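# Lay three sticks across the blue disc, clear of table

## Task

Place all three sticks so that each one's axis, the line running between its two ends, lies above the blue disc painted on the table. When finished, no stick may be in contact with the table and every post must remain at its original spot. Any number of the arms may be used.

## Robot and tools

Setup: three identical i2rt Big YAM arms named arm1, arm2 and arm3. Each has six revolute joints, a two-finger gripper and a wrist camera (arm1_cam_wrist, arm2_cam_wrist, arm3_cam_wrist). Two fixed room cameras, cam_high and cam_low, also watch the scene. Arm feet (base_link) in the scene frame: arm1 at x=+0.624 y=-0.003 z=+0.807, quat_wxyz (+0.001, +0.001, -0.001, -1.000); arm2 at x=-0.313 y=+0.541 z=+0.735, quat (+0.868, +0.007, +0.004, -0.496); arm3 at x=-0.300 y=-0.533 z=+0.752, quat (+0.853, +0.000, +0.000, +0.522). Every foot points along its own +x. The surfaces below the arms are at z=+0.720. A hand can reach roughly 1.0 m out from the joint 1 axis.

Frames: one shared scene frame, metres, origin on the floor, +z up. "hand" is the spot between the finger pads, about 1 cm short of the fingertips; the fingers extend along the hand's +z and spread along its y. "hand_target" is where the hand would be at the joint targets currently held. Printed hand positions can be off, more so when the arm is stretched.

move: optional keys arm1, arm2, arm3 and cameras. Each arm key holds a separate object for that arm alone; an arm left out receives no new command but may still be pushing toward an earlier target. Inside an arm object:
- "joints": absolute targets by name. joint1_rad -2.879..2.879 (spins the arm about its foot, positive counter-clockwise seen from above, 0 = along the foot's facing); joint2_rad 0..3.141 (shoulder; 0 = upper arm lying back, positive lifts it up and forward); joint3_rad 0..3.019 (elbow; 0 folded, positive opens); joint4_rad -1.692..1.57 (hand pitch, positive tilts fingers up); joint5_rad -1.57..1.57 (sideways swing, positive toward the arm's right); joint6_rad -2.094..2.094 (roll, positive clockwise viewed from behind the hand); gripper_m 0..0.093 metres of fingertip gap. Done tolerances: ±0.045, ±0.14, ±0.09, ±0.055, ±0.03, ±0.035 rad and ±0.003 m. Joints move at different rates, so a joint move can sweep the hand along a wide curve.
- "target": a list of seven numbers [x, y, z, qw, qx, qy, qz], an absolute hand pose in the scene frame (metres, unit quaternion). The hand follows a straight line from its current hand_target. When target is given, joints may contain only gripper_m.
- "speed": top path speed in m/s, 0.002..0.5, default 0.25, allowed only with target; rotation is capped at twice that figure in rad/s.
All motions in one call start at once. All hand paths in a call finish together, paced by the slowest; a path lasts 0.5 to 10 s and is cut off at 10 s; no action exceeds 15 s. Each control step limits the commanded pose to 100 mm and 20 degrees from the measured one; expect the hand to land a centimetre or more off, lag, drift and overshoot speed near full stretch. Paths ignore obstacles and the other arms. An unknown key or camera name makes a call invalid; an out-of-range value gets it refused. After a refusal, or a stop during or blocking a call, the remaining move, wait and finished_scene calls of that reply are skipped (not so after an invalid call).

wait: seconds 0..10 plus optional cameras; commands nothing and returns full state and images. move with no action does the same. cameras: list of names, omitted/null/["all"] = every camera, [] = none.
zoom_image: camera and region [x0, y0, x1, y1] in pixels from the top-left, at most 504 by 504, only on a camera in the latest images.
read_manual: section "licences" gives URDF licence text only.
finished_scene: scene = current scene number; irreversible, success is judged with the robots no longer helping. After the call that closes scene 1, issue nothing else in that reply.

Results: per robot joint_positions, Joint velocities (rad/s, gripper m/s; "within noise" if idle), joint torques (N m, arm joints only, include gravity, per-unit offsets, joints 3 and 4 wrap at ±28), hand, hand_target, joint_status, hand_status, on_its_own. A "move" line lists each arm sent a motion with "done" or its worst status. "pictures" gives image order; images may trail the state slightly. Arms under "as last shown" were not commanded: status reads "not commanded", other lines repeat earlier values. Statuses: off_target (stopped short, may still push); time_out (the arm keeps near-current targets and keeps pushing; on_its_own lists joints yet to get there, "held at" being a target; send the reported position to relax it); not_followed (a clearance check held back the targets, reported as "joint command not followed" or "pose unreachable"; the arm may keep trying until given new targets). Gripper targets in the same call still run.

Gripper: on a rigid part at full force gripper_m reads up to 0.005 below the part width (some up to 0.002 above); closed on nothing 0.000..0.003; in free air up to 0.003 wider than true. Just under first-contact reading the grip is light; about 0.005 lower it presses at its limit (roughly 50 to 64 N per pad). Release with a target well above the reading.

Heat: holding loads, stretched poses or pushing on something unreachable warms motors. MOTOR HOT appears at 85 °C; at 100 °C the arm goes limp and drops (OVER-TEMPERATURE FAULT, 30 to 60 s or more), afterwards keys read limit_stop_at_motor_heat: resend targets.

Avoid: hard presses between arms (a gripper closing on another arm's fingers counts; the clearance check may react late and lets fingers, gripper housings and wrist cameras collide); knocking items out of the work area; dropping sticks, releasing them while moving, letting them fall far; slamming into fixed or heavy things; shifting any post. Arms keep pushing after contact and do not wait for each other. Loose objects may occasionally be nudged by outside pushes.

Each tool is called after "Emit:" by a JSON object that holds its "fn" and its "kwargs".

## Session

Emit:
{"fn": "move", "kwargs": {"cameras": ["all"]}}

Emit:
{"fn": "zoom_image", "kwargs": {"camera": "cam_high", "region": [270, 110, 450, 370]}}

Emit:
{"fn": "zoom_image", "kwargs": {"camera": "cam_high", "region": [450, 110, 630, 370]}}

Scene clock: 0.00 s.
Joint torques (N m): no reading
Heat: arm1: hottest joint1_rad 28 °C; arm2: hottest joint2_rad 28 °C; arm3: hottest joint2_rad 33 °C.
Joint velocities: within noise
arm1.joint_positions: joint1_rad=+0.325 joint2_rad=+0.519 joint3_rad=+1.406 joint4_rad=-1.251 joint5_rad=+0.201 joint6_rad=-0.395 gripper_m=+0.09396
arm1.joint_status: not commanded
arm1.hand: x=+0.4256 y=-0.0311 z=+1.3928 quat_wxyz=(+0.100, -0.787, -0.235, +0.561) (m; scene frame)
arm1.hand_target: x=+0.4293 y=-0.0298 z=+1.4031 quat_wxyz=(+0.100, -0.781, -0.232, +0.571) (m; scene frame)
arm1.hand_status: not commanded
arm2.joint_positions: joint1_rad=-0.016 joint2_rad=+0.444 joint3_rad=+1.405 joint4_rad=-1.317 joint5_rad=-0.211 joint6_rad=+0.103 gripper_m=+0.09396
arm2.joint_status: not commanded
arm2.hand: x=-0.2049 y=+0.4126 z=+1.3151 quat_wxyz=(-0.541, -0.401, -0.718, +0.177) (m; scene frame)
arm2.hand_target: x=-0.2070 y=+0.4161 z=+1.3260 quat_wxyz=(-0.550, -0.396, -0.712, +0.183) (m; scene frame)
arm2.hand_status: not commanded
arm3.joint_positions: joint1_rad=-0.128 joint2_rad=+0.494 joint3_rad=+1.321 joint4_rad=-1.510 joint5_rad=+0.214 joint6_rad=+0.129 gripper_m=+0.09396
arm3.joint_status: not commanded
arm3.hand: x=-0.1741 y=-0.4153 z=+1.2491 quat_wxyz=(-0.414, +0.325, -0.838, -0.141) (m; scene frame)
arm3.hand_target: x=-0.1751 y=-0.4168 z=+1.2599 quat_wxyz=(-0.424, +0.321, -0.834, -0.148) (m; scene frame)
arm3.hand_status: not commanded
pictures: arm1_cam_wrist, arm2_cam_wrist, arm3_cam_wrist, cam_high, cam_low
Images, in order (width x height): arm1_cam_wrist 672x504, arm2_cam_wrist 672x504, arm3_cam_wrist 672x504, cam_high 896x504, cam_low 896x504.

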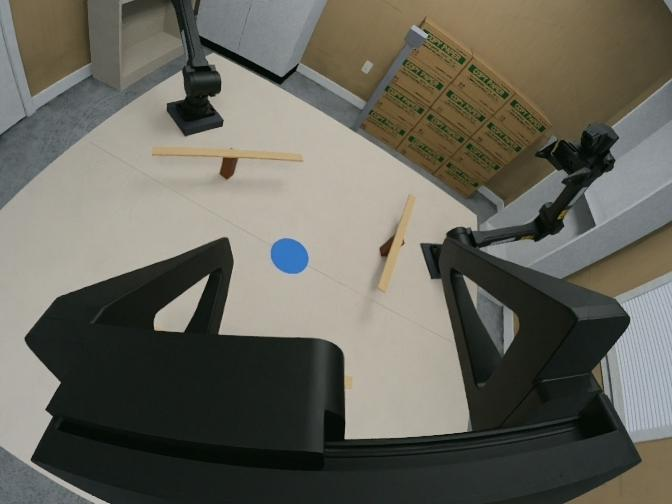

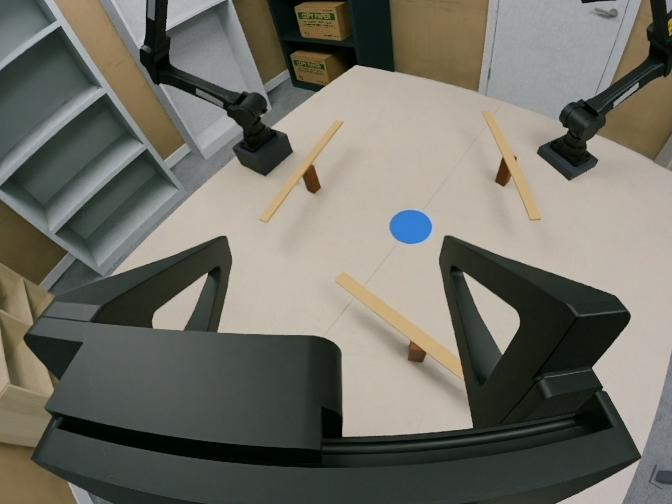

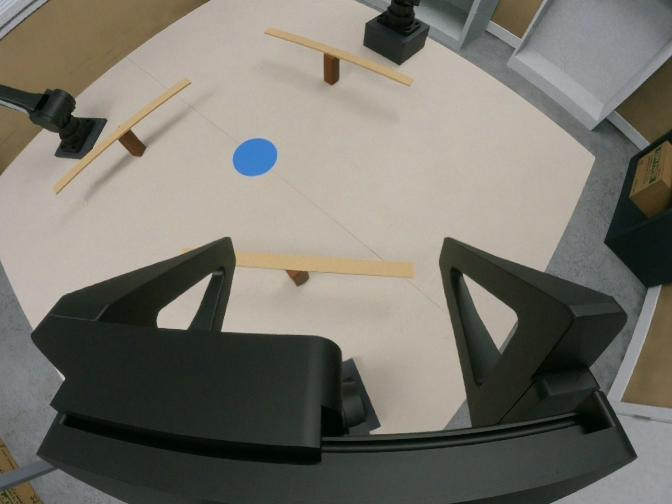

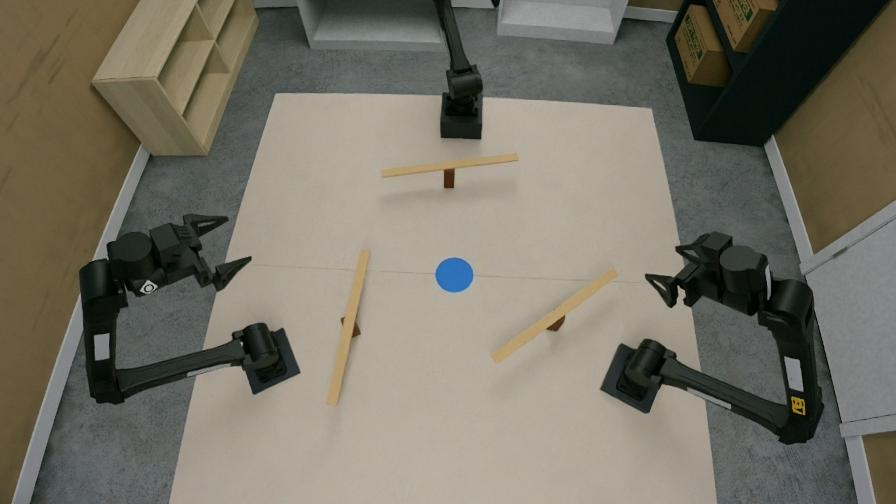

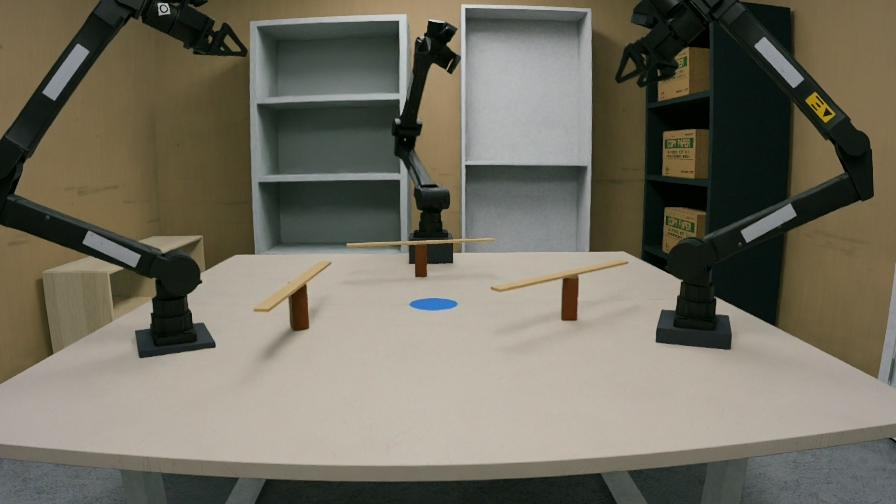

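Scaled by 1.938 from the camera's 896x504 image, which has a finer 1280x720 frame.

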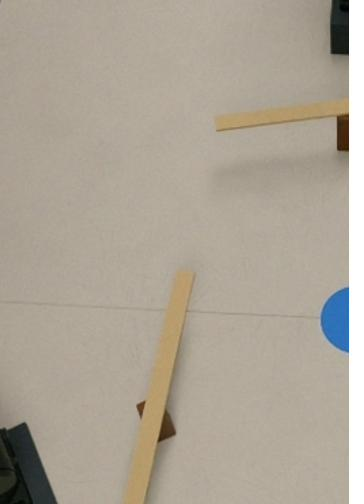

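Scaled by 1.938 from the camera's 896x504 image, which has a finer 1280x720 frame.

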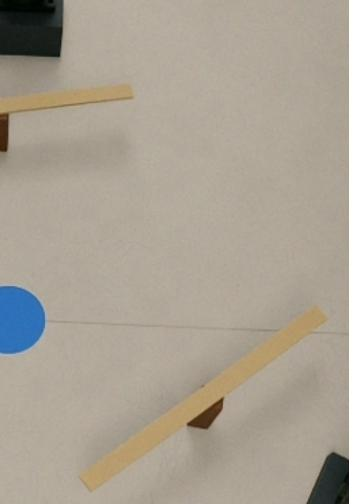

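Emit:
{"fn": "move", "kwargs": {"arm1": {"joints":{"gripper_m":0.093},"target":[0.337,0.082,0.89,0,0.6341,0.7733,0],"speed":0.4}, "arm2": {"joints":{"gripper_m":0.093},"target":[-0.260,0.289,0.89,0,0.0349,0.9994,0],"speed":0.4}, "arm3": {"joints":{"gripper_m":0.093},"target":[-0.123,-0.332,0.89,0,-0.9003,0.4352,0],"speed":0.4}, "cameras": ["all"]}}

Scene clock: 6.17 s.
Joint torques (N m): arm1=[0.97 -6.65 8.17 0.28 -0.02 -0.17] | arm2=[2.26 -3.6 8.84 0.84 0.02 -0.1] | arm3=[-0.91 -6.77 10.3 0.55 -0.02 -0.14]
Heat: arm1: hottest joint1_rad 28 °C; arm2: hottest joint2_rad 28 °C; arm3: hottest joint2_rad 33 °C.
move: arm1 done; arm2 done; arm3 done
Joint velocities: within noise
arm1.joint_positions: joint1_rad=-0.291 joint2_rad=+1.239 joint3_rad=+0.752 joint4_rad=-1.095 joint5_rad=-0.001 joint6_rad=-2.043 gripper_m=+0.09312
arm1.joint_status: all done
arm1.hand: x=+0.3392 y=+0.0828 z=+0.8901 quat_wxyz=(-0.007, -0.640, -0.769, -0.001) (m; scene frame)
arm1.hand_target: x=+0.3370 y=+0.0820 z=+0.8900 quat_wxyz=(+0.000, -0.634, -0.773, +0.000) (m; scene frame)
arm1.hand_status: done (0.002 m and 1.1 deg from the pose sent, 0.523 m and 94.1 deg at the start)
arm2.joint_positions: joint1_rad=-0.325 joint2_rad=+1.009 joint3_rad=+0.802 joint4_rad=-1.357 joint5_rad=+0.002 joint6_rad=-1.275 gripper_m=+0.09312
arm2.joint_status: all done
arm2.hand: x=-0.2622 y=+0.2903 z=+0.8912 quat_wxyz=(+0.000, -0.045, -0.999, -0.005) (m; scene frame)
arm2.hand_target: x=-0.2599 y=+0.2890 z=+0.8900 quat_wxyz=(+0.000, -0.035, -0.999, +0.000) (m; scene frame)
arm2.hand_status: done (0.003 m and 1.2 deg from the pose sent, 0.446 m and 86.0 deg at the start)
arm3.joint_positions: joint1_rad=-0.251 joint2_rad=+1.081 joint3_rad=+0.777 joint4_rad=-1.287 joint5_rad=-0.001 joint6_rad=-1.377 gripper_m=+0.09308
arm3.joint_status: all done
arm3.hand: x=-0.1258 y=-0.3364 z=+0.8867 quat_wxyz=(+0.009, +0.897, -0.443, -0.003) (m; scene frame)
arm3.hand_target: x=-0.1231 y=-0.3320 z=+0.8900 quat_wxyz=(+0.000, +0.900, -0.435, +0.000) (m; scene frame)
arm3.hand_status: done (0.006 m and 1.5 deg from the pose sent, 0.372 m and 97.8 deg at the start)
pictures: arm1_cam_wrist, arm2_cam_wrist, arm3_cam_wrist, cam_high, cam_low
Images, in order (width x height): arm1_cam_wrist 672x504, arm2_cam_wrist 672x504, arm3_cam_wrist 672x504, cam_high 896x504, cam_low 896x504.

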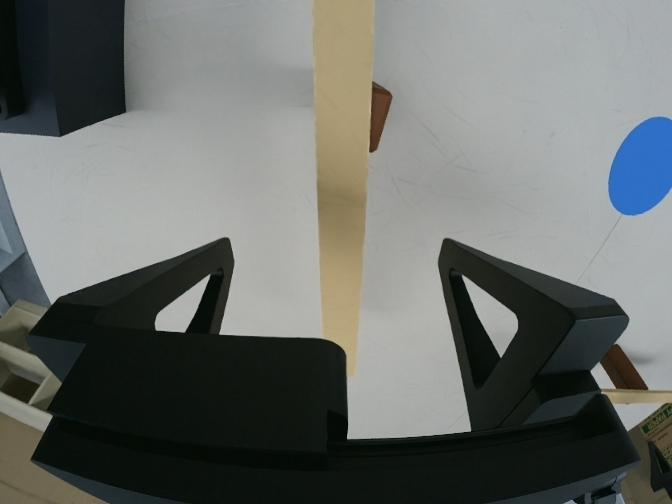

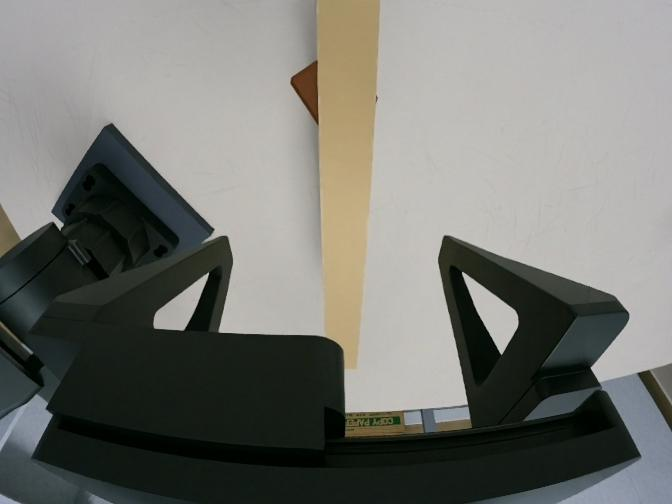

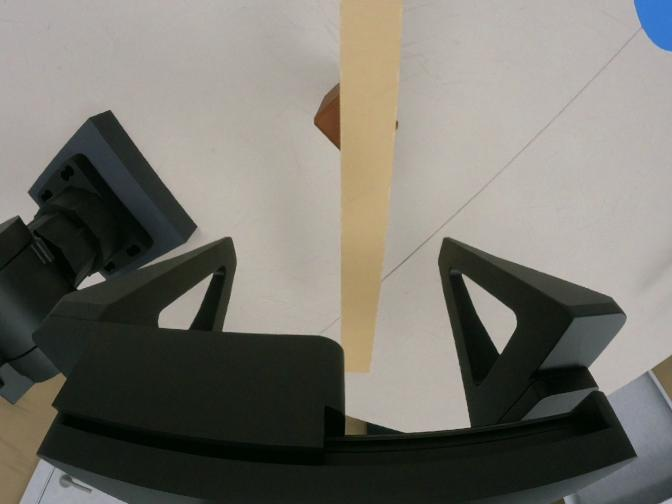

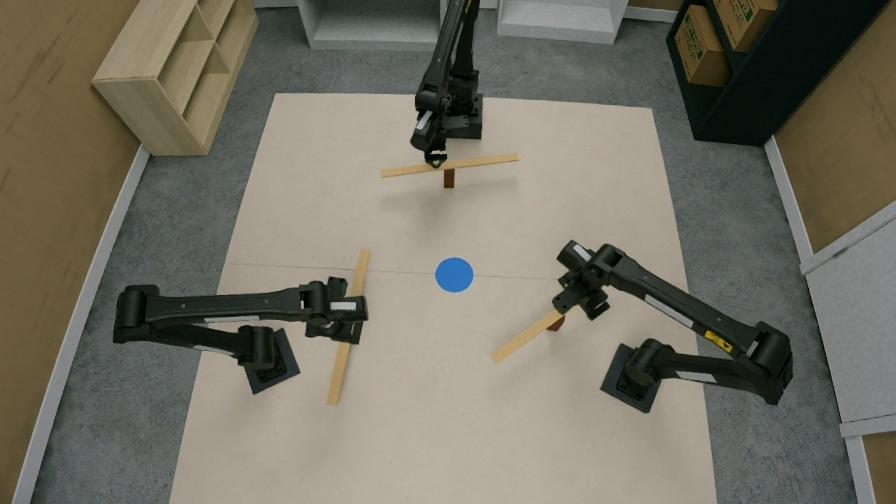

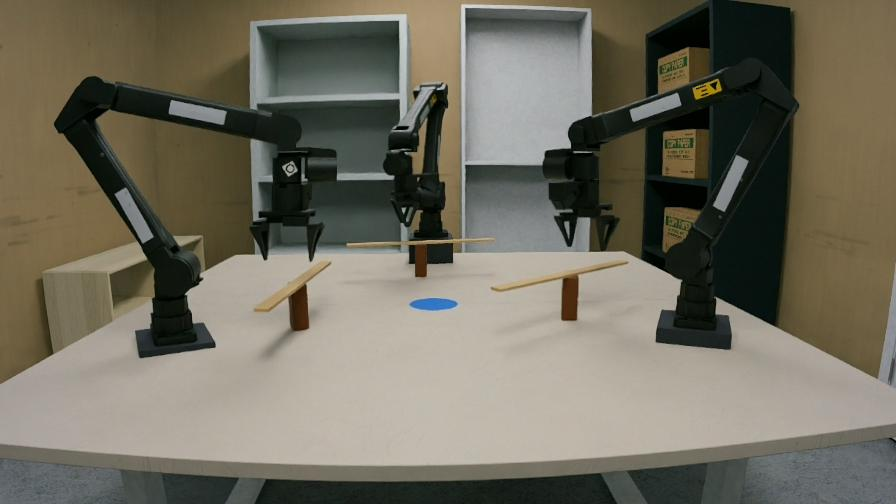

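Emit:
{"fn": "move", "kwargs": {"arm1": {"target":[0.334,0.082,0.838,0,0.6341,0.7733,0],"speed":0.15}, "arm2": {"target":[-0.260,0.284,0.838,0,0.0349,0.9994,0],"speed":0.15}, "arm3": {"target":[-0.110,-0.322,0.842,0,-0.9003,0.4352,0],"speed":0.15}, "cameras": ["arm1_cam_wrist","arm2_cam_wrist","arm3_cam_wrist"]}}

Scene clock: 8.50 s.
Joint torques (N m): arm1=[1.32 -6.24 7.3 0.66 -0.06 -0.06] | arm2=[1.79 -3.31 8.2 0.88 0.01 -0.08] | arm3=[-1.85 -7.3 9.72 0.47 -0.01 -0.12]
Heat: arm1: hottest joint1_rad 28 °C; arm2: hottest joint2_rad 28 °C; arm3: hottest joint2_rad 33 °C.
move: arm1 done; arm2 done; arm3 done
Joint velocities: within noise
arm1.joint_positions: joint1_rad=-0.291 joint2_rad=+1.333 joint3_rad=+0.680 joint4_rad=-0.920 joint5_rad=-0.001 joint6_rad=-2.043 gripper_m=+0.09312
arm1.joint_status: not commanded
arm1.hand: x=+0.3354 y=+0.0839 z=+0.8408 quat_wxyz=(-0.002, -0.640, -0.769, +0.000) (m; scene frame)
arm1.hand_target: x=+0.3340 y=+0.0820 z=+0.8381 quat_wxyz=(+0.000, -0.634, -0.773, +0.000) (m; scene frame)
arm1.hand_status: done (0.004 m and 0.9 deg from the pose sent, 0.052 m and 1.1 deg at the start)
arm2.joint_positions: joint1_rad=-0.325 joint2_rad=+1.068 joint3_rad=+0.703 joint4_rad=-1.192 joint5_rad=+0.002 joint6_rad=-1.280 gripper_m=+0.09312
arm2.joint_status: not commanded
arm2.hand: x=-0.2610 y=+0.2851 z=+0.8413 quat_wxyz=(-0.001, -0.042, -0.999, -0.001) (m; scene frame)
arm2.hand_target: x=-0.2600 y=+0.2841 z=+0.8380 quat_wxyz=(+0.000, -0.035, -0.999, +0.000) (m; scene frame)
arm2.hand_status: done (0.004 m and 0.8 deg from the pose sent, 0.054 m and 1.3 deg at the start)
arm3.joint_positions: joint1_rad=-0.251 joint2_rad=+1.180 joint3_rad=+0.719 joint4_rad=-1.123 joint5_rad=-0.001 joint6_rad=-1.389 gripper_m=+0.09308
arm3.joint_status: not commanded
arm3.hand: x=-0.1151 y=-0.3242 z=+0.8410 quat_wxyz=(+0.006, +0.899, -0.438, -0.002) (m; scene frame)
arm3.hand_target: x=-0.1100 y=-0.3220 z=+0.8421 quat_wxyz=(+0.000, +0.900, -0.435, +0.000) (m; scene frame)
arm3.hand_status: done (0.006 m and 0.8 deg from the pose sent, 0.050 m and 1.5 deg at the start)
pictures: arm1_cam_wrist, arm2_cam_wrist, arm3_cam_wrist
Images, in order (width x height): arm1_cam_wrist 672x504, arm2_cam_wrist 672x504, arm3_cam_wrist 672x504.

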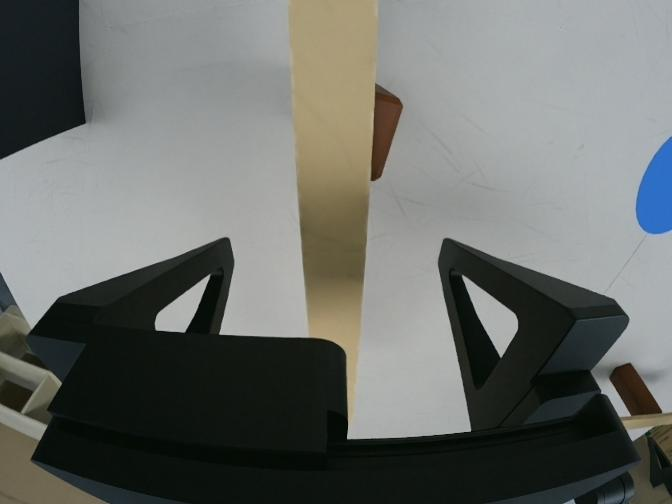

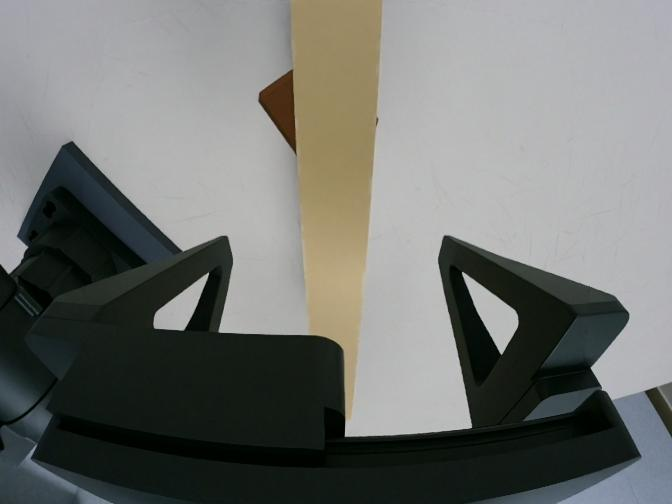

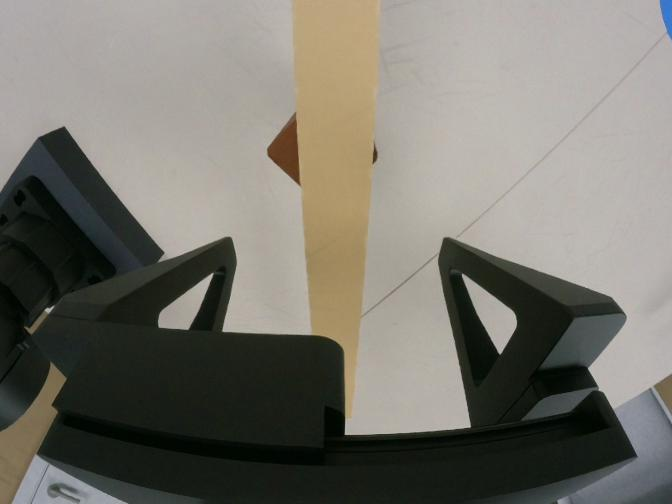

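Emit:
{"fn": "move", "kwargs": {"arm1": {"target":[0.333,0.088,0.803,0,0.6341,0.7733,0],"speed":0.1}, "arm2": {"target":[-0.260,0.284,0.803,0,0.0349,0.9994,0],"speed":0.1}, "arm3": {"target":[-0.106,-0.327,0.808,0,-0.9003,0.4352,0],"speed":0.1}, "cameras": ["arm1_cam_wrist","arm2_cam_wrist","arm3_cam_wrist"]}}

Scene clock: 10.53 s.
Joint torques (N m): arm1=[-0.15 -7 6.65 0.57 -0.02 -0.13] | arm2=[1.79 -3.37 7.75 0.88 0.01 -0.09] | arm3=[-1.79 -7 9.02 0.57 -0.02 -0.13]
Heat: arm1: hottest joint1_rad 28 °C; arm2: hottest joint2_rad 28 °C; arm3: hottest joint2_rad 33 °C.
move: arm1 done; arm2 done; arm3 done
Joint velocities: within noise
arm1.joint_positions: joint1_rad=-0.292 joint2_rad=+1.418 joint3_rad=+0.647 joint4_rad=-0.796 joint5_rad=-0.001 joint6_rad=-2.058 gripper_m=+0.09312
arm1.joint_status: not commanded
arm1.hand: x=+0.3312 y=+0.0853 z=+0.8071 quat_wxyz=(+0.000, -0.634, -0.773, +0.001) (m; scene frame)
arm1.hand_target: x=+0.3331 y=+0.0879 z=+0.8031 quat_wxyz=(+0.000, -0.634, -0.773, +0.000) (m; scene frame)
arm1.hand_status: done (0.005 m and 0.2 deg from the pose sent, 0.038 m and 0.9 deg at the start)
arm2.joint_positions: joint1_rad=-0.325 joint2_rad=+1.118 joint3_rad=+0.640 joint4_rad=-1.074 joint5_rad=+0.002 joint6_rad=-1.280 gripper_m=+0.09312
arm2.joint_status: not commanded
arm2.hand: x=-0.2606 y=+0.2838 z=+0.8075 quat_wxyz=(-0.001, -0.042, -0.999, +0.001) (m; scene frame)
arm2.hand_target: x=-0.2600 y=+0.2842 z=+0.8030 quat_wxyz=(+0.000, -0.035, -0.999, +0.000) (m; scene frame)
arm2.hand_status: done (0.005 m and 0.8 deg from the pose sent, 0.038 m and 0.8 deg at the start)
arm3.joint_positions: joint1_rad=-0.274 joint2_rad=+1.229 joint3_rad=+0.660 joint4_rad=-1.009 joint5_rad=-0.001 joint6_rad=-1.411 gripper_m=+0.09308
arm3.joint_status: not commanded
arm3.hand: x=-0.1104 y=-0.3286 z=+0.8089 quat_wxyz=(+0.003, +0.899, -0.438, -0.001) (m; scene frame)
arm3.hand_target: x=-0.1060 y=-0.3271 z=+0.8081 quat_wxyz=(+0.000, +0.900, -0.435, +0.000) (m; scene frame)
arm3.hand_status: done (0.005 m and 0.5 deg from the pose sent, 0.034 m and 0.8 deg at the start)
pictures: arm1_cam_wrist, arm2_cam_wrist, arm3_cam_wrist
Images, in order (width x height): arm1_cam_wrist 672x504, arm2_cam_wrist 672x504, arm3_cam_wrist 672x504.

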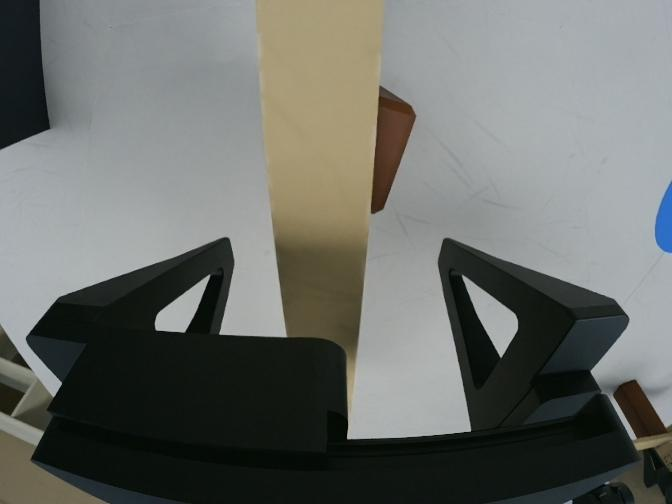

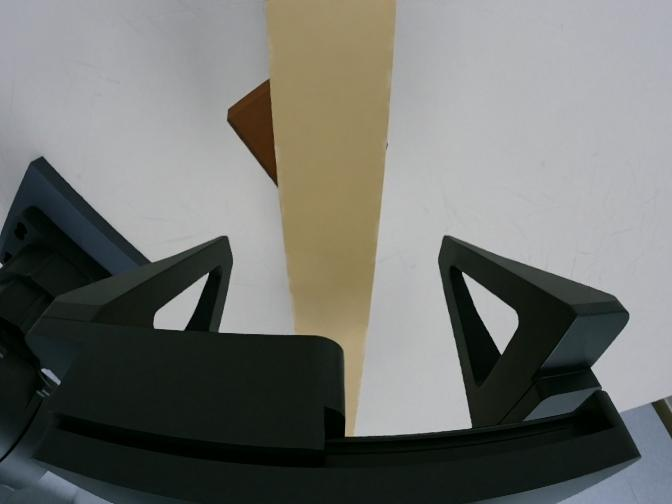

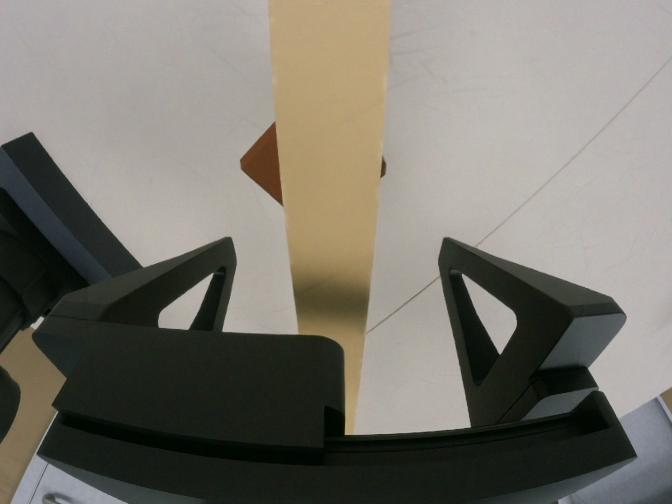

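Emit:
{"fn": "move", "kwargs": {"arm1": {"target":[0.338,0.098,0.802,0,0.6341,0.7733,0],"speed":0.1}, "arm3": {"target":[-0.101,-0.333,0.808,0,-0.9003,0.4352,0],"speed":0.1}, "cameras": ["arm1_cam_wrist","arm3_cam_wrist"]}}

Scene clock: 14.13 s.
Joint torques (N m): arm1=[0.09 -6.77 6.17 0.61 0.04 -0.04] | arm2=[1.79 -3.31 7.76 0.9 0.01 -0.08] | arm3=[-1.85 -7.36 8.84 0.49 -0.01 -0.11]
Heat: arm1: hottest joint1_rad 28 °C; arm2: hottest joint2_rad 28 °C; arm3: hottest joint2_rad 33 °C.
move: arm1 done; arm3 done
Joint velocities: within noise
arm1.joint_positions: joint1_rad=-0.326 joint2_rad=+1.418 joint3_rad=+0.647 joint4_rad=-0.793 joint5_rad=+0.005 joint6_rad=-2.079 gripper_m=+0.09312
arm1.joint_status: not commanded
arm1.hand: x=+0.3338 y=+0.0963 z=+0.8071 quat_wxyz=(+0.003, -0.639, -0.769, -0.001) (m; scene frame)
arm1.hand_target: x=+0.3380 y=+0.0975 z=+0.8022 quat_wxyz=(+0.001, -0.638, -0.770, -0.003) (m; scene frame)
arm1.hand_status: done (0.007 m and 0.8 deg from the pose sent, 0.015 m and 0.2 deg at the start; a joint's target at an end of its range on 21 of 29 steps)
arm2: as last shown
arm2.joint_positions: joint1_rad=-0.325 joint2_rad=+1.118 joint3_rad=+0.640 joint4_rad=-1.074 joint5_rad=+0.002 joint6_rad=-1.281 gripper_m=+0.09312
arm3.joint_positions: joint1_rad=-0.301 joint2_rad=+1.229 joint3_rad=+0.660 joint4_rad=-1.009 joint5_rad=-0.001 joint6_rad=-1.438 gripper_m=+0.09308
arm3.joint_status: not commanded
arm3.hand: x=-0.1049 y=-0.3339 z=+0.8089 quat_wxyz=(+0.003, +0.899, -0.438, -0.002) (m; scene frame)
arm3.hand_target: x=-0.1010 y=-0.3330 z=+0.8081 quat_wxyz=(+0.000, +0.900, -0.435, +0.000) (m; scene frame)
arm3.hand_status: done (0.004 m and 0.5 deg from the pose sent, 0.010 m and 0.5 deg at the start)
pictures: arm1_cam_wrist, arm3_cam_wrist
Images, in order (width x height): arm1_cam_wrist 672x504, arm3_cam_wrist 672x504.

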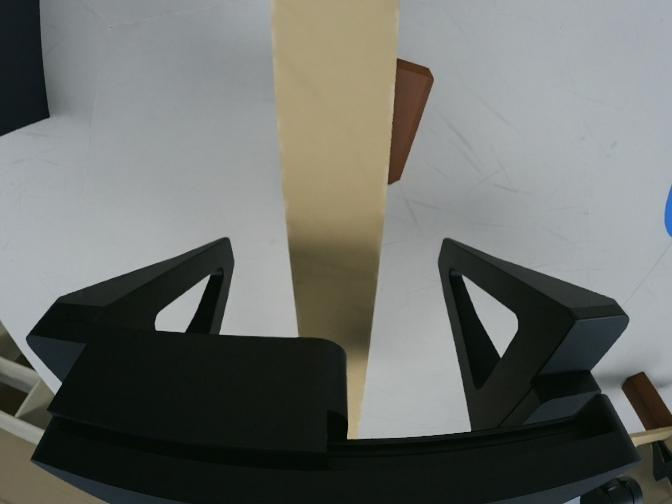

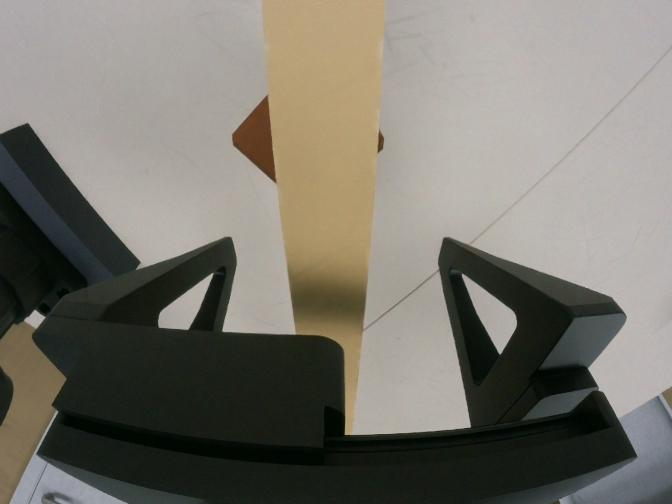

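Emit:
{"fn": "move", "kwargs": {"arm1": {"joints":{"gripper_m":0.024}}, "arm2": {"joints":{"gripper_m":0.024}}, "arm3": {"joints":{"gripper_m":0.024}}, "cameras": ["cam_high"]}}

Emit:
{"fn": "zoom_image", "kwargs": {"camera": "cam_high", "region": [300, 120, 640, 430]}}

Scene clock: 15.40 s.
Joint torques (N m): arm1=[0.5 -6.83 6.01 0.53 0 -0.1] | arm2=[1.67 -3.43 7.77 0.88 0 -0.06] | arm3=[-1.73 -7.18 8.87 0.5 -0.02 -0.1]
Heat: arm1: hottest joint1_rad 28 °C; arm2: hottest joint2_rad 28 °C; arm3: hottest joint2_rad 33 °C.
move: arm1 done; arm2 done; arm3 done
Joint velocities: within noise
arm1.joint_positions: joint1_rad=-0.326 joint2_rad=+1.418 joint3_rad=+0.647 joint4_rad=-0.792 joint5_rad=+0.005 joint6_rad=-2.081 gripper_m=+0.02687
arm1.joint_status: all done
arm1.hand: x=+0.3338 y=+0.0964 z=+0.8071 quat_wxyz=(+0.003, -0.638, -0.770, -0.001) (m; scene frame)
arm1.hand_target: x=+0.3380 y=+0.0976 z=+0.8022 quat_wxyz=(+0.001, -0.638, -0.770, -0.003) (m; scene frame)
arm1.hand_status: not commanded
arm2.joint_positions: joint1_rad=-0.325 joint2_rad=+1.118 joint3_rad=+0.640 joint4_rad=-1.073 joint5_rad=+0.002 joint6_rad=-1.283 gripper_m=+0.02629
arm2.joint_status: all done
arm2.hand: x=-0.2605 y=+0.2837 z=+0.8075 quat_wxyz=(-0.001, -0.040, -0.999, +0.002) (m; scene frame)
arm2.hand_target: x=-0.2600 y=+0.2842 z=+0.8030 quat_wxyz=(+0.000, -0.035, -0.999, +0.000) (m; scene frame)
arm2.hand_status: not commanded
arm3.joint_positions: joint1_rad=-0.301 joint2_rad=+1.229 joint3_rad=+0.660 joint4_rad=-1.008 joint5_rad=-0.001 joint6_rad=-1.441 gripper_m=+0.02667
arm3.joint_status: all done
arm3.hand: x=-0.1048 y=-0.3338 z=+0.8089 quat_wxyz=(+0.002, +0.900, -0.437, -0.001) (m; scene frame)
arm3.hand_target: x=-0.1010 y=-0.3330 z=+0.8081 quat_wxyz=(+0.000, +0.900, -0.435, +0.000) (m; scene frame)
arm3.hand_status: not commanded
pictures: cam_high
Images, in order (width x height): cam_high 896x504.

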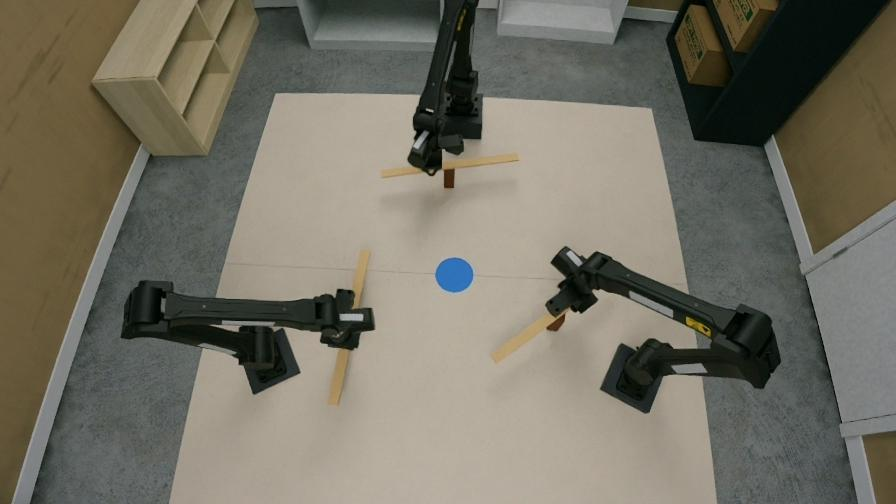

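Scaled by 1.482 from the camera's 896x504 image, which has a finer 1280x720 frame.

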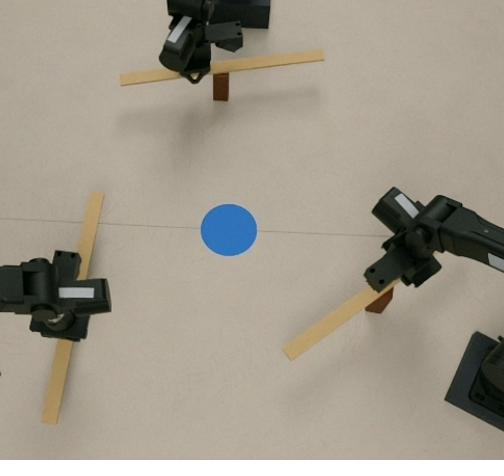

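Emit:
{"fn": "move", "kwargs": {"arm1": {"target":[0.338,0.097,0.905,0,0.638,0.770,0],"speed":0.12}, "arm2": {"target":[-0.260,0.284,0.905,0,0.0349,0.9994,0],"speed":0.12}, "arm3": {"target":[-0.101,-0.333,0.905,0,-0.9003,0.4352,0],"speed":0.12}, "cameras": ["cam_high","cam_low"]}}

Emit:
{"fn": "move", "kwargs": {"arm1": {"target":[0.342,0.031,0.95,0.0132,0.9841,0.0835,-0.1558],"speed":0.3}, "arm2": {"target":[-0.204,0.287,0.95,0.1419,0.4158,0.8959,-0.0658],"speed":0.3}, "arm3": {"target":[-0.156,-0.291,0.95,0.1311,-0.5387,0.8279,0.0853],"speed":0.3}, "cameras": ["cam_high","cam_low"]}}

Emit:
{"fn": "zoom_image", "kwargs": {"camera": "cam_high", "region": [300, 120, 640, 430]}}

Scene clock: 19.43 s.
Joint torques (N m): arm1=[0.67 -7.3 12.38 -0.76 -0.24 -0.07] | arm2=[1.9 -4.42 13.75 -0.29 -0.02 -0.05] | arm3=[-1.67 -8.29 13.71 -0.24 -0.03 -0.1]
Heat: arm1: hottest joint1_rad 28 °C; arm2: hottest joint2_rad 28 °C; arm3: hottest joint2_rad 33 °C.
move: arm1 off_target; arm2 off_target; arm3 off_target
Joint velocities: within noise
arm1.joint_positions: joint1_rad=-0.326 joint2_rad=+1.228 joint3_rad=+0.735 joint4_rad=-1.115 joint5_rad=+0.005 joint6_rad=-2.082 gripper_m=+0.02687
arm1.joint_status: not commanded
arm1.hand: x=+0.3538 y=+0.0898 z=+0.8875 quat_wxyz=(-0.018, -0.638, -0.770, -0.009) (m; scene frame)
arm1.hand_target: x=+0.3386 y=+0.0968 z=+0.9049 quat_wxyz=(+0.000, -0.638, -0.770, +0.000) (m; scene frame)
arm1.hand_status: off_target (0.025 m and 2.3 deg from the pose sent, 0.098 m and 0.3 deg at the start; a joint's target at an end of its range on 38 of 45 steps)
arm2.joint_positions: joint1_rad=-0.325 joint2_rad=+1.022 joint3_rad=+0.777 joint4_rad=-1.372 joint5_rad=+0.003 joint6_rad=-1.283 gripper_m=+0.02629
arm2.joint_status: not commanded
arm2.hand: x=-0.2648 y=+0.3021 z=+0.8794 quat_wxyz=(+0.007, -0.040, -0.999, -0.030) (m; scene frame)
arm2.hand_target: x=-0.2603 y=+0.2852 z=+0.9046 quat_wxyz=(+0.000, -0.035, -0.999, +0.000) (m; scene frame)
arm2.hand_status: off_target (0.032 m and 3.6 deg from the pose sent, 0.097 m and 0.7 deg at the start)
arm3.joint_positions: joint1_rad=-0.301 joint2_rad=+1.120 joint3_rad=+0.798 joint4_rad=-1.300 joint5_rad=+0.000 joint6_rad=-1.441 gripper_m=+0.02667
arm3.joint_status: not commanded
arm3.hand: x=-0.1127 y=-0.3422 z=+0.8848 quat_wxyz=(+0.024, +0.899, -0.437, -0.008) (m; scene frame)
arm3.hand_target: x=-0.1015 y=-0.3335 z=+0.9048 quat_wxyz=(+0.000, +0.900, -0.435, +0.000) (m; scene frame)
arm3.hand_status: off_target (0.025 m and 2.9 deg from the pose sent, 0.096 m and 0.4 deg at the start)
pictures: cam_high, cam_low
Images, in order (width x height): cam_high 896x504, cam_low 896x504.

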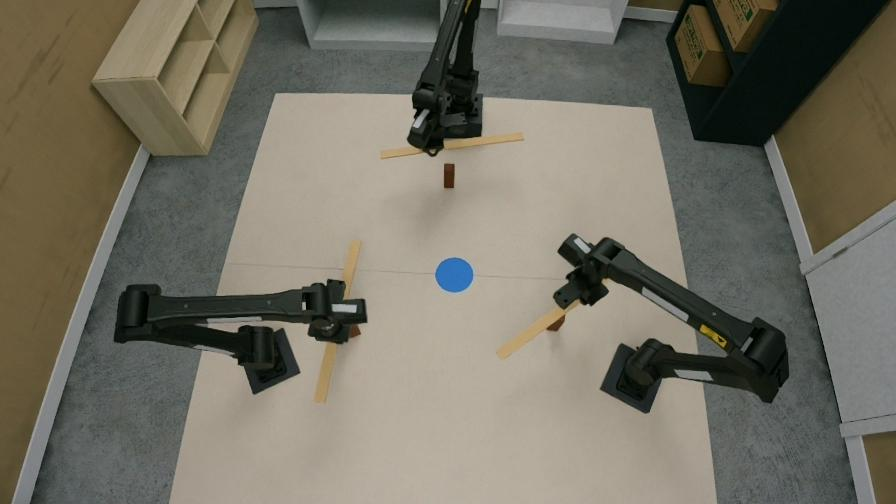

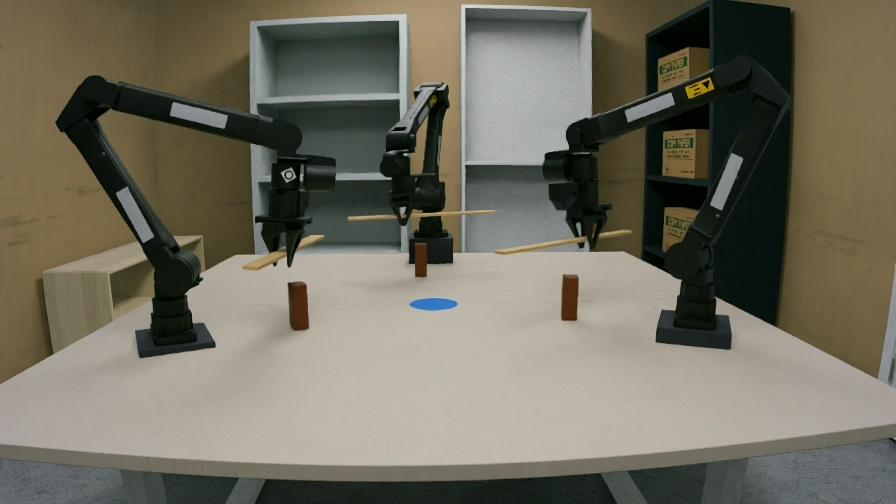

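Scene clock: 23.07 s.
Joint torques (N m): arm1=[1.03 -3.78 9.22 1.31 0.02 0.03] | arm2=[2.49 -2.9 13.45 1.54 -0.02 0.13] | arm3=[-0.5 -5.71 11.14 1.31 0.04 0.09]
Heat: arm1: hottest joint1_rad 28 °C; arm2: hottest joint2_rad 28 °C; arm3: hottest joint2_rad 33 °C.
move: arm1 done; arm2 off_target; arm3 done
Joint velocities: within noise
arm1.joint_positions: joint1_rad=-0.190 joint2_rad=+0.911 joint3_rad=+0.671 joint4_rad=-1.054 joint5_rad=-0.106 joint6_rad=-0.342 gripper_m=+0.02690
arm1.joint_status: not commanded
arm1.hand: x=+0.3439 y=+0.0326 z=+0.9494 quat_wxyz=(-0.016, -0.986, -0.083, +0.146) (m; scene frame)
arm1.hand_target: x=+0.3420 y=+0.0310 z=+0.9500 quat_wxyz=(-0.013, -0.984, -0.084, +0.156) (m; scene frame)
arm1.hand_status: done (0.003 m and 1.2 deg from the pose sent, 0.087 m and 92.6 deg at the start)
arm2.joint_positions: joint1_rad=-0.195 joint2_rad=+0.835 joint3_rad=+0.777 joint4_rad=-1.278 joint5_rad=-0.104 joint6_rad=-0.349 gripper_m=+0.02630
arm2.joint_status: not commanded
arm2.hand: x=-0.2119 y=+0.3012 z=+0.9251 quat_wxyz=(-0.116, -0.420, -0.899, +0.040) (m; scene frame)
arm2.hand_target: x=-0.2045 y=+0.2882 z=+0.9501 quat_wxyz=(-0.142, -0.416, -0.896, +0.065) (m; scene frame)
arm2.hand_status: off_target (0.030 m and 4.3 deg from the pose sent, 0.094 m and 49.4 deg at the start)
arm3.joint_positions: joint1_rad=-0.098 joint2_rad=+0.872 joint3_rad=+0.779 joint4_rad=-1.204 joint5_rad=-0.047 joint6_rad=-0.152 gripper_m=+0.02672
arm3.joint_status: not commanded
arm3.hand: x=-0.1568 y=-0.2955 z=+0.9427 quat_wxyz=(-0.115, +0.542, -0.829, -0.078) (m; scene frame)
arm3.hand_target: x=-0.1560 y=-0.2911 z=+0.9501 quat_wxyz=(-0.131, +0.539, -0.828, -0.085) (m; scene frame)
arm3.hand_status: done (0.009 m and 2.0 deg from the pose sent, 0.093 m and 65.0 deg at the start)
pictures: cam_high, cam_low
Images, in order (width x height): cam_high 896x504, cam_low 896x504.

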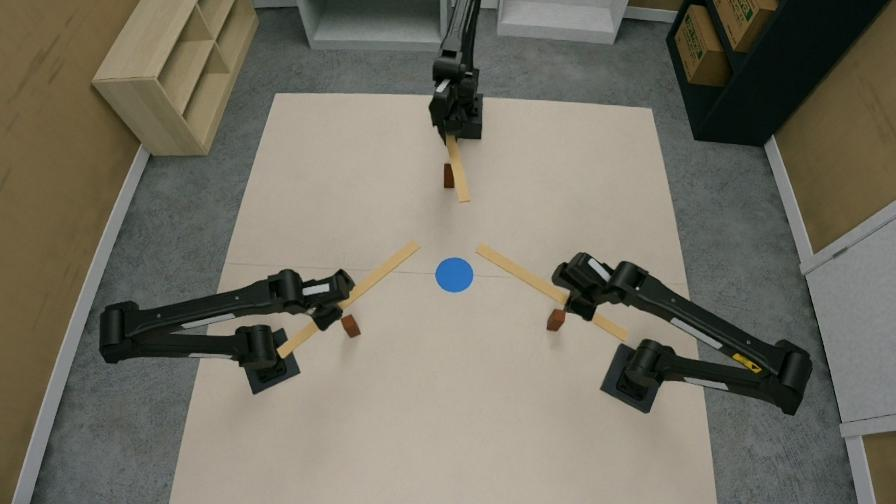

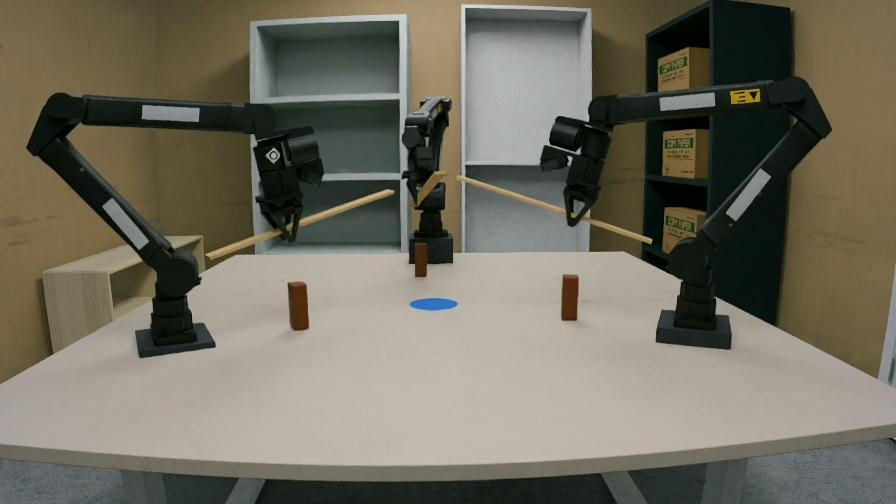

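Scaled by 1.482 from the camera's 896x504 image, which has a finer 1280x720 frame.

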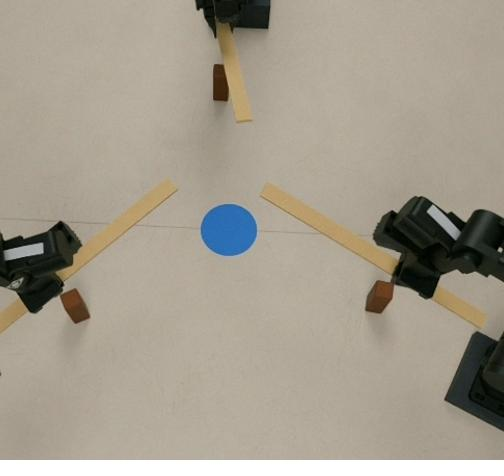

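Emit:
{"fn": "move", "kwargs": {"arm1": {"target":[0.171,0.0075,0.914,0.0165,0.9773,0.0829,-0.1944],"speed":0.15}, "arm2": {"target":[-0.096,0.149,0.924,0.1653,0.4140,0.8919,-0.0767],"speed":0.15}, "arm3": {"target":[-0.0835,-0.1365,0.916,0.1419,-0.5375,0.8261,0.0923],"speed":0.15}, "cameras": ["cam_high","cam_low"]}}

Emit:
{"fn": "zoom_image", "kwargs": {"camera": "cam_high", "region": [330, 130, 600, 350]}}

Emit:
{"fn": "zoom_image", "kwargs": {"camera": "cam_low", "region": [250, 150, 620, 350]}}

Scene clock: 27.03 s.
Joint torques (N m): arm1=[1.08 -8.7 13.85 1.25 -0.06 0.07] | arm2=[2.37 -7.47 14.93 1.58 0.02 0.08] | arm3=[-0.79 -11.81 14.82 1.18 0.07 0.12]
Heat: arm1: hottest joint3_rad 29 °C; arm2: hottest joint2_rad 28 °C; arm3: hottest joint2_rad 33 °C.
move: arm1 off_target; arm2 off_target; arm3 off_target
Joint velocities: within noise
arm1.joint_positions: joint1_rad=-0.062 joint2_rad=+1.382 joint3_rad=+0.851 joint4_rad=-0.720 joint5_rad=-0.085 joint6_rad=-0.214 gripper_m=+0.02690
arm1.joint_status: not commanded
arm1.hand: x=+0.1995 y=+0.0087 z=+0.8931 quat_wxyz=(-0.021, -0.983, -0.083, +0.163) (m; scene frame)
arm1.hand_target: x=+0.1727 y=+0.0074 z=+0.9150 quat_wxyz=(-0.017, -0.977, -0.083, +0.195) (m; scene frame)
arm1.hand_status: off_target (0.035 m and 3.7 deg from the pose sent, 0.178 m and 5.6 deg at the start)
arm2.joint_positions: joint1_rad=-0.058 joint2_rad=+1.279 joint3_rad=+0.988 joint4_rad=-0.986 joint5_rad=-0.073 joint6_rad=-0.217 gripper_m=+0.02630
arm2.joint_status: not commanded
arm2.hand: x=-0.1128 y=+0.1738 z=+0.8948 quat_wxyz=(-0.135, -0.417, -0.897, +0.053) (m; scene frame)
arm2.hand_target: x=-0.0971 y=+0.1513 z=+0.9246 quat_wxyz=(-0.166, -0.414, -0.892, +0.076) (m; scene frame)
arm2.hand_status: off_target (0.042 m and 4.5 deg from the pose sent, 0.191 m and 7.2 deg at the start)
arm3.joint_positions: joint1_rad=-0.045 joint2_rad=+1.345 joint3_rad=+0.985 joint4_rad=-0.934 joint5_rad=-0.034 joint6_rad=-0.101 gripper_m=+0.02672
arm3.joint_status: not commanded
arm3.hand: x=-0.0928 y=-0.1581 z=+0.8945 quat_wxyz=(-0.115, +0.542, -0.829, -0.078) (m; scene frame)
arm3.hand_target: x=-0.0843 y=-0.1378 z=+0.9164 quat_wxyz=(-0.142, +0.538, -0.826, -0.093) (m; scene frame)
arm3.hand_status: off_target (0.032 m and 3.5 deg from the pose sent, 0.177 m and 3.5 deg at the start)
pictures: cam_high, cam_low
Images, in order (width x height): cam_high 896x504, cam_low 896x504.

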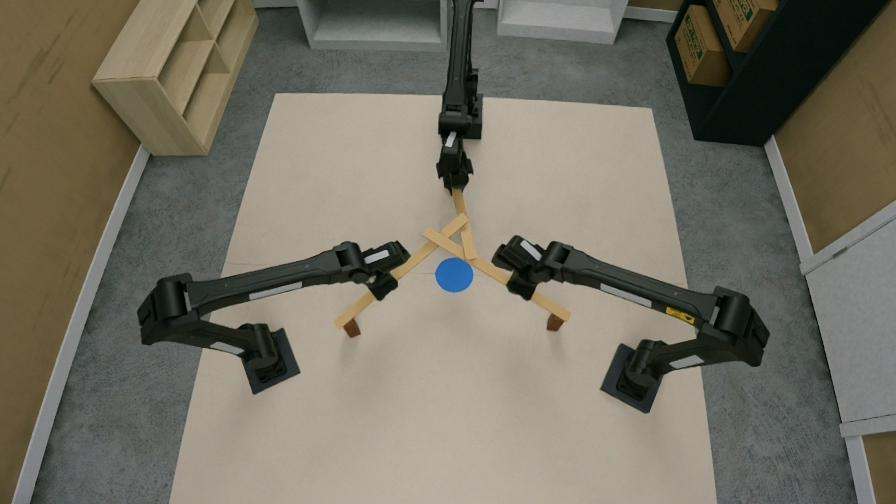

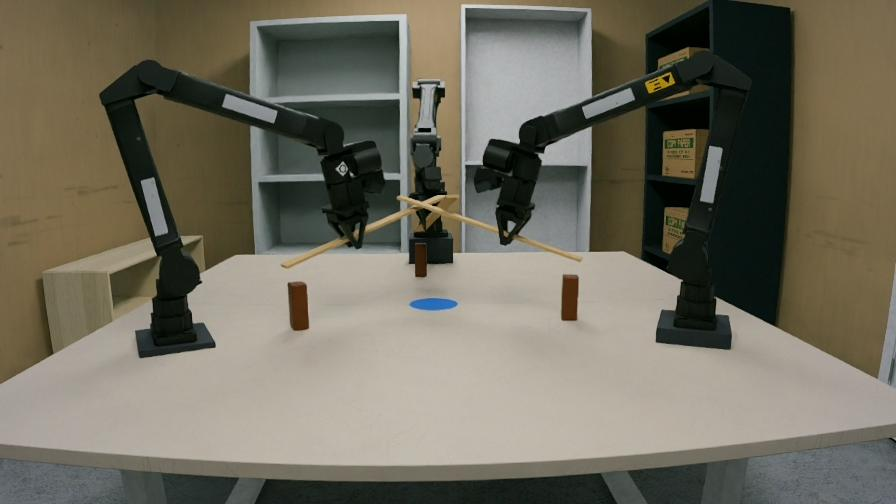

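Scaled by 1.867 from the camera's 896x504 image, which has a finer 1280x720 frame.

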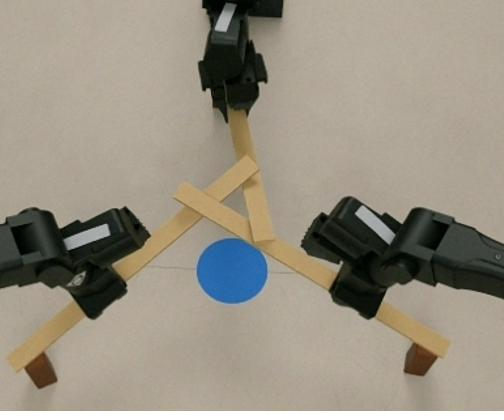

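Scaled by 1.362 from the camera's 896x504 image, which has a finer 1280x720 frame.

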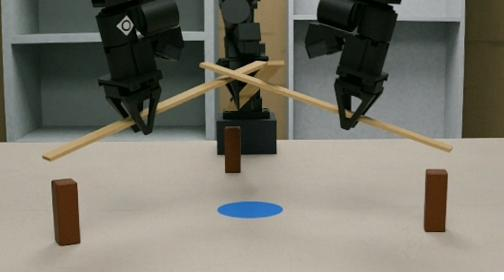

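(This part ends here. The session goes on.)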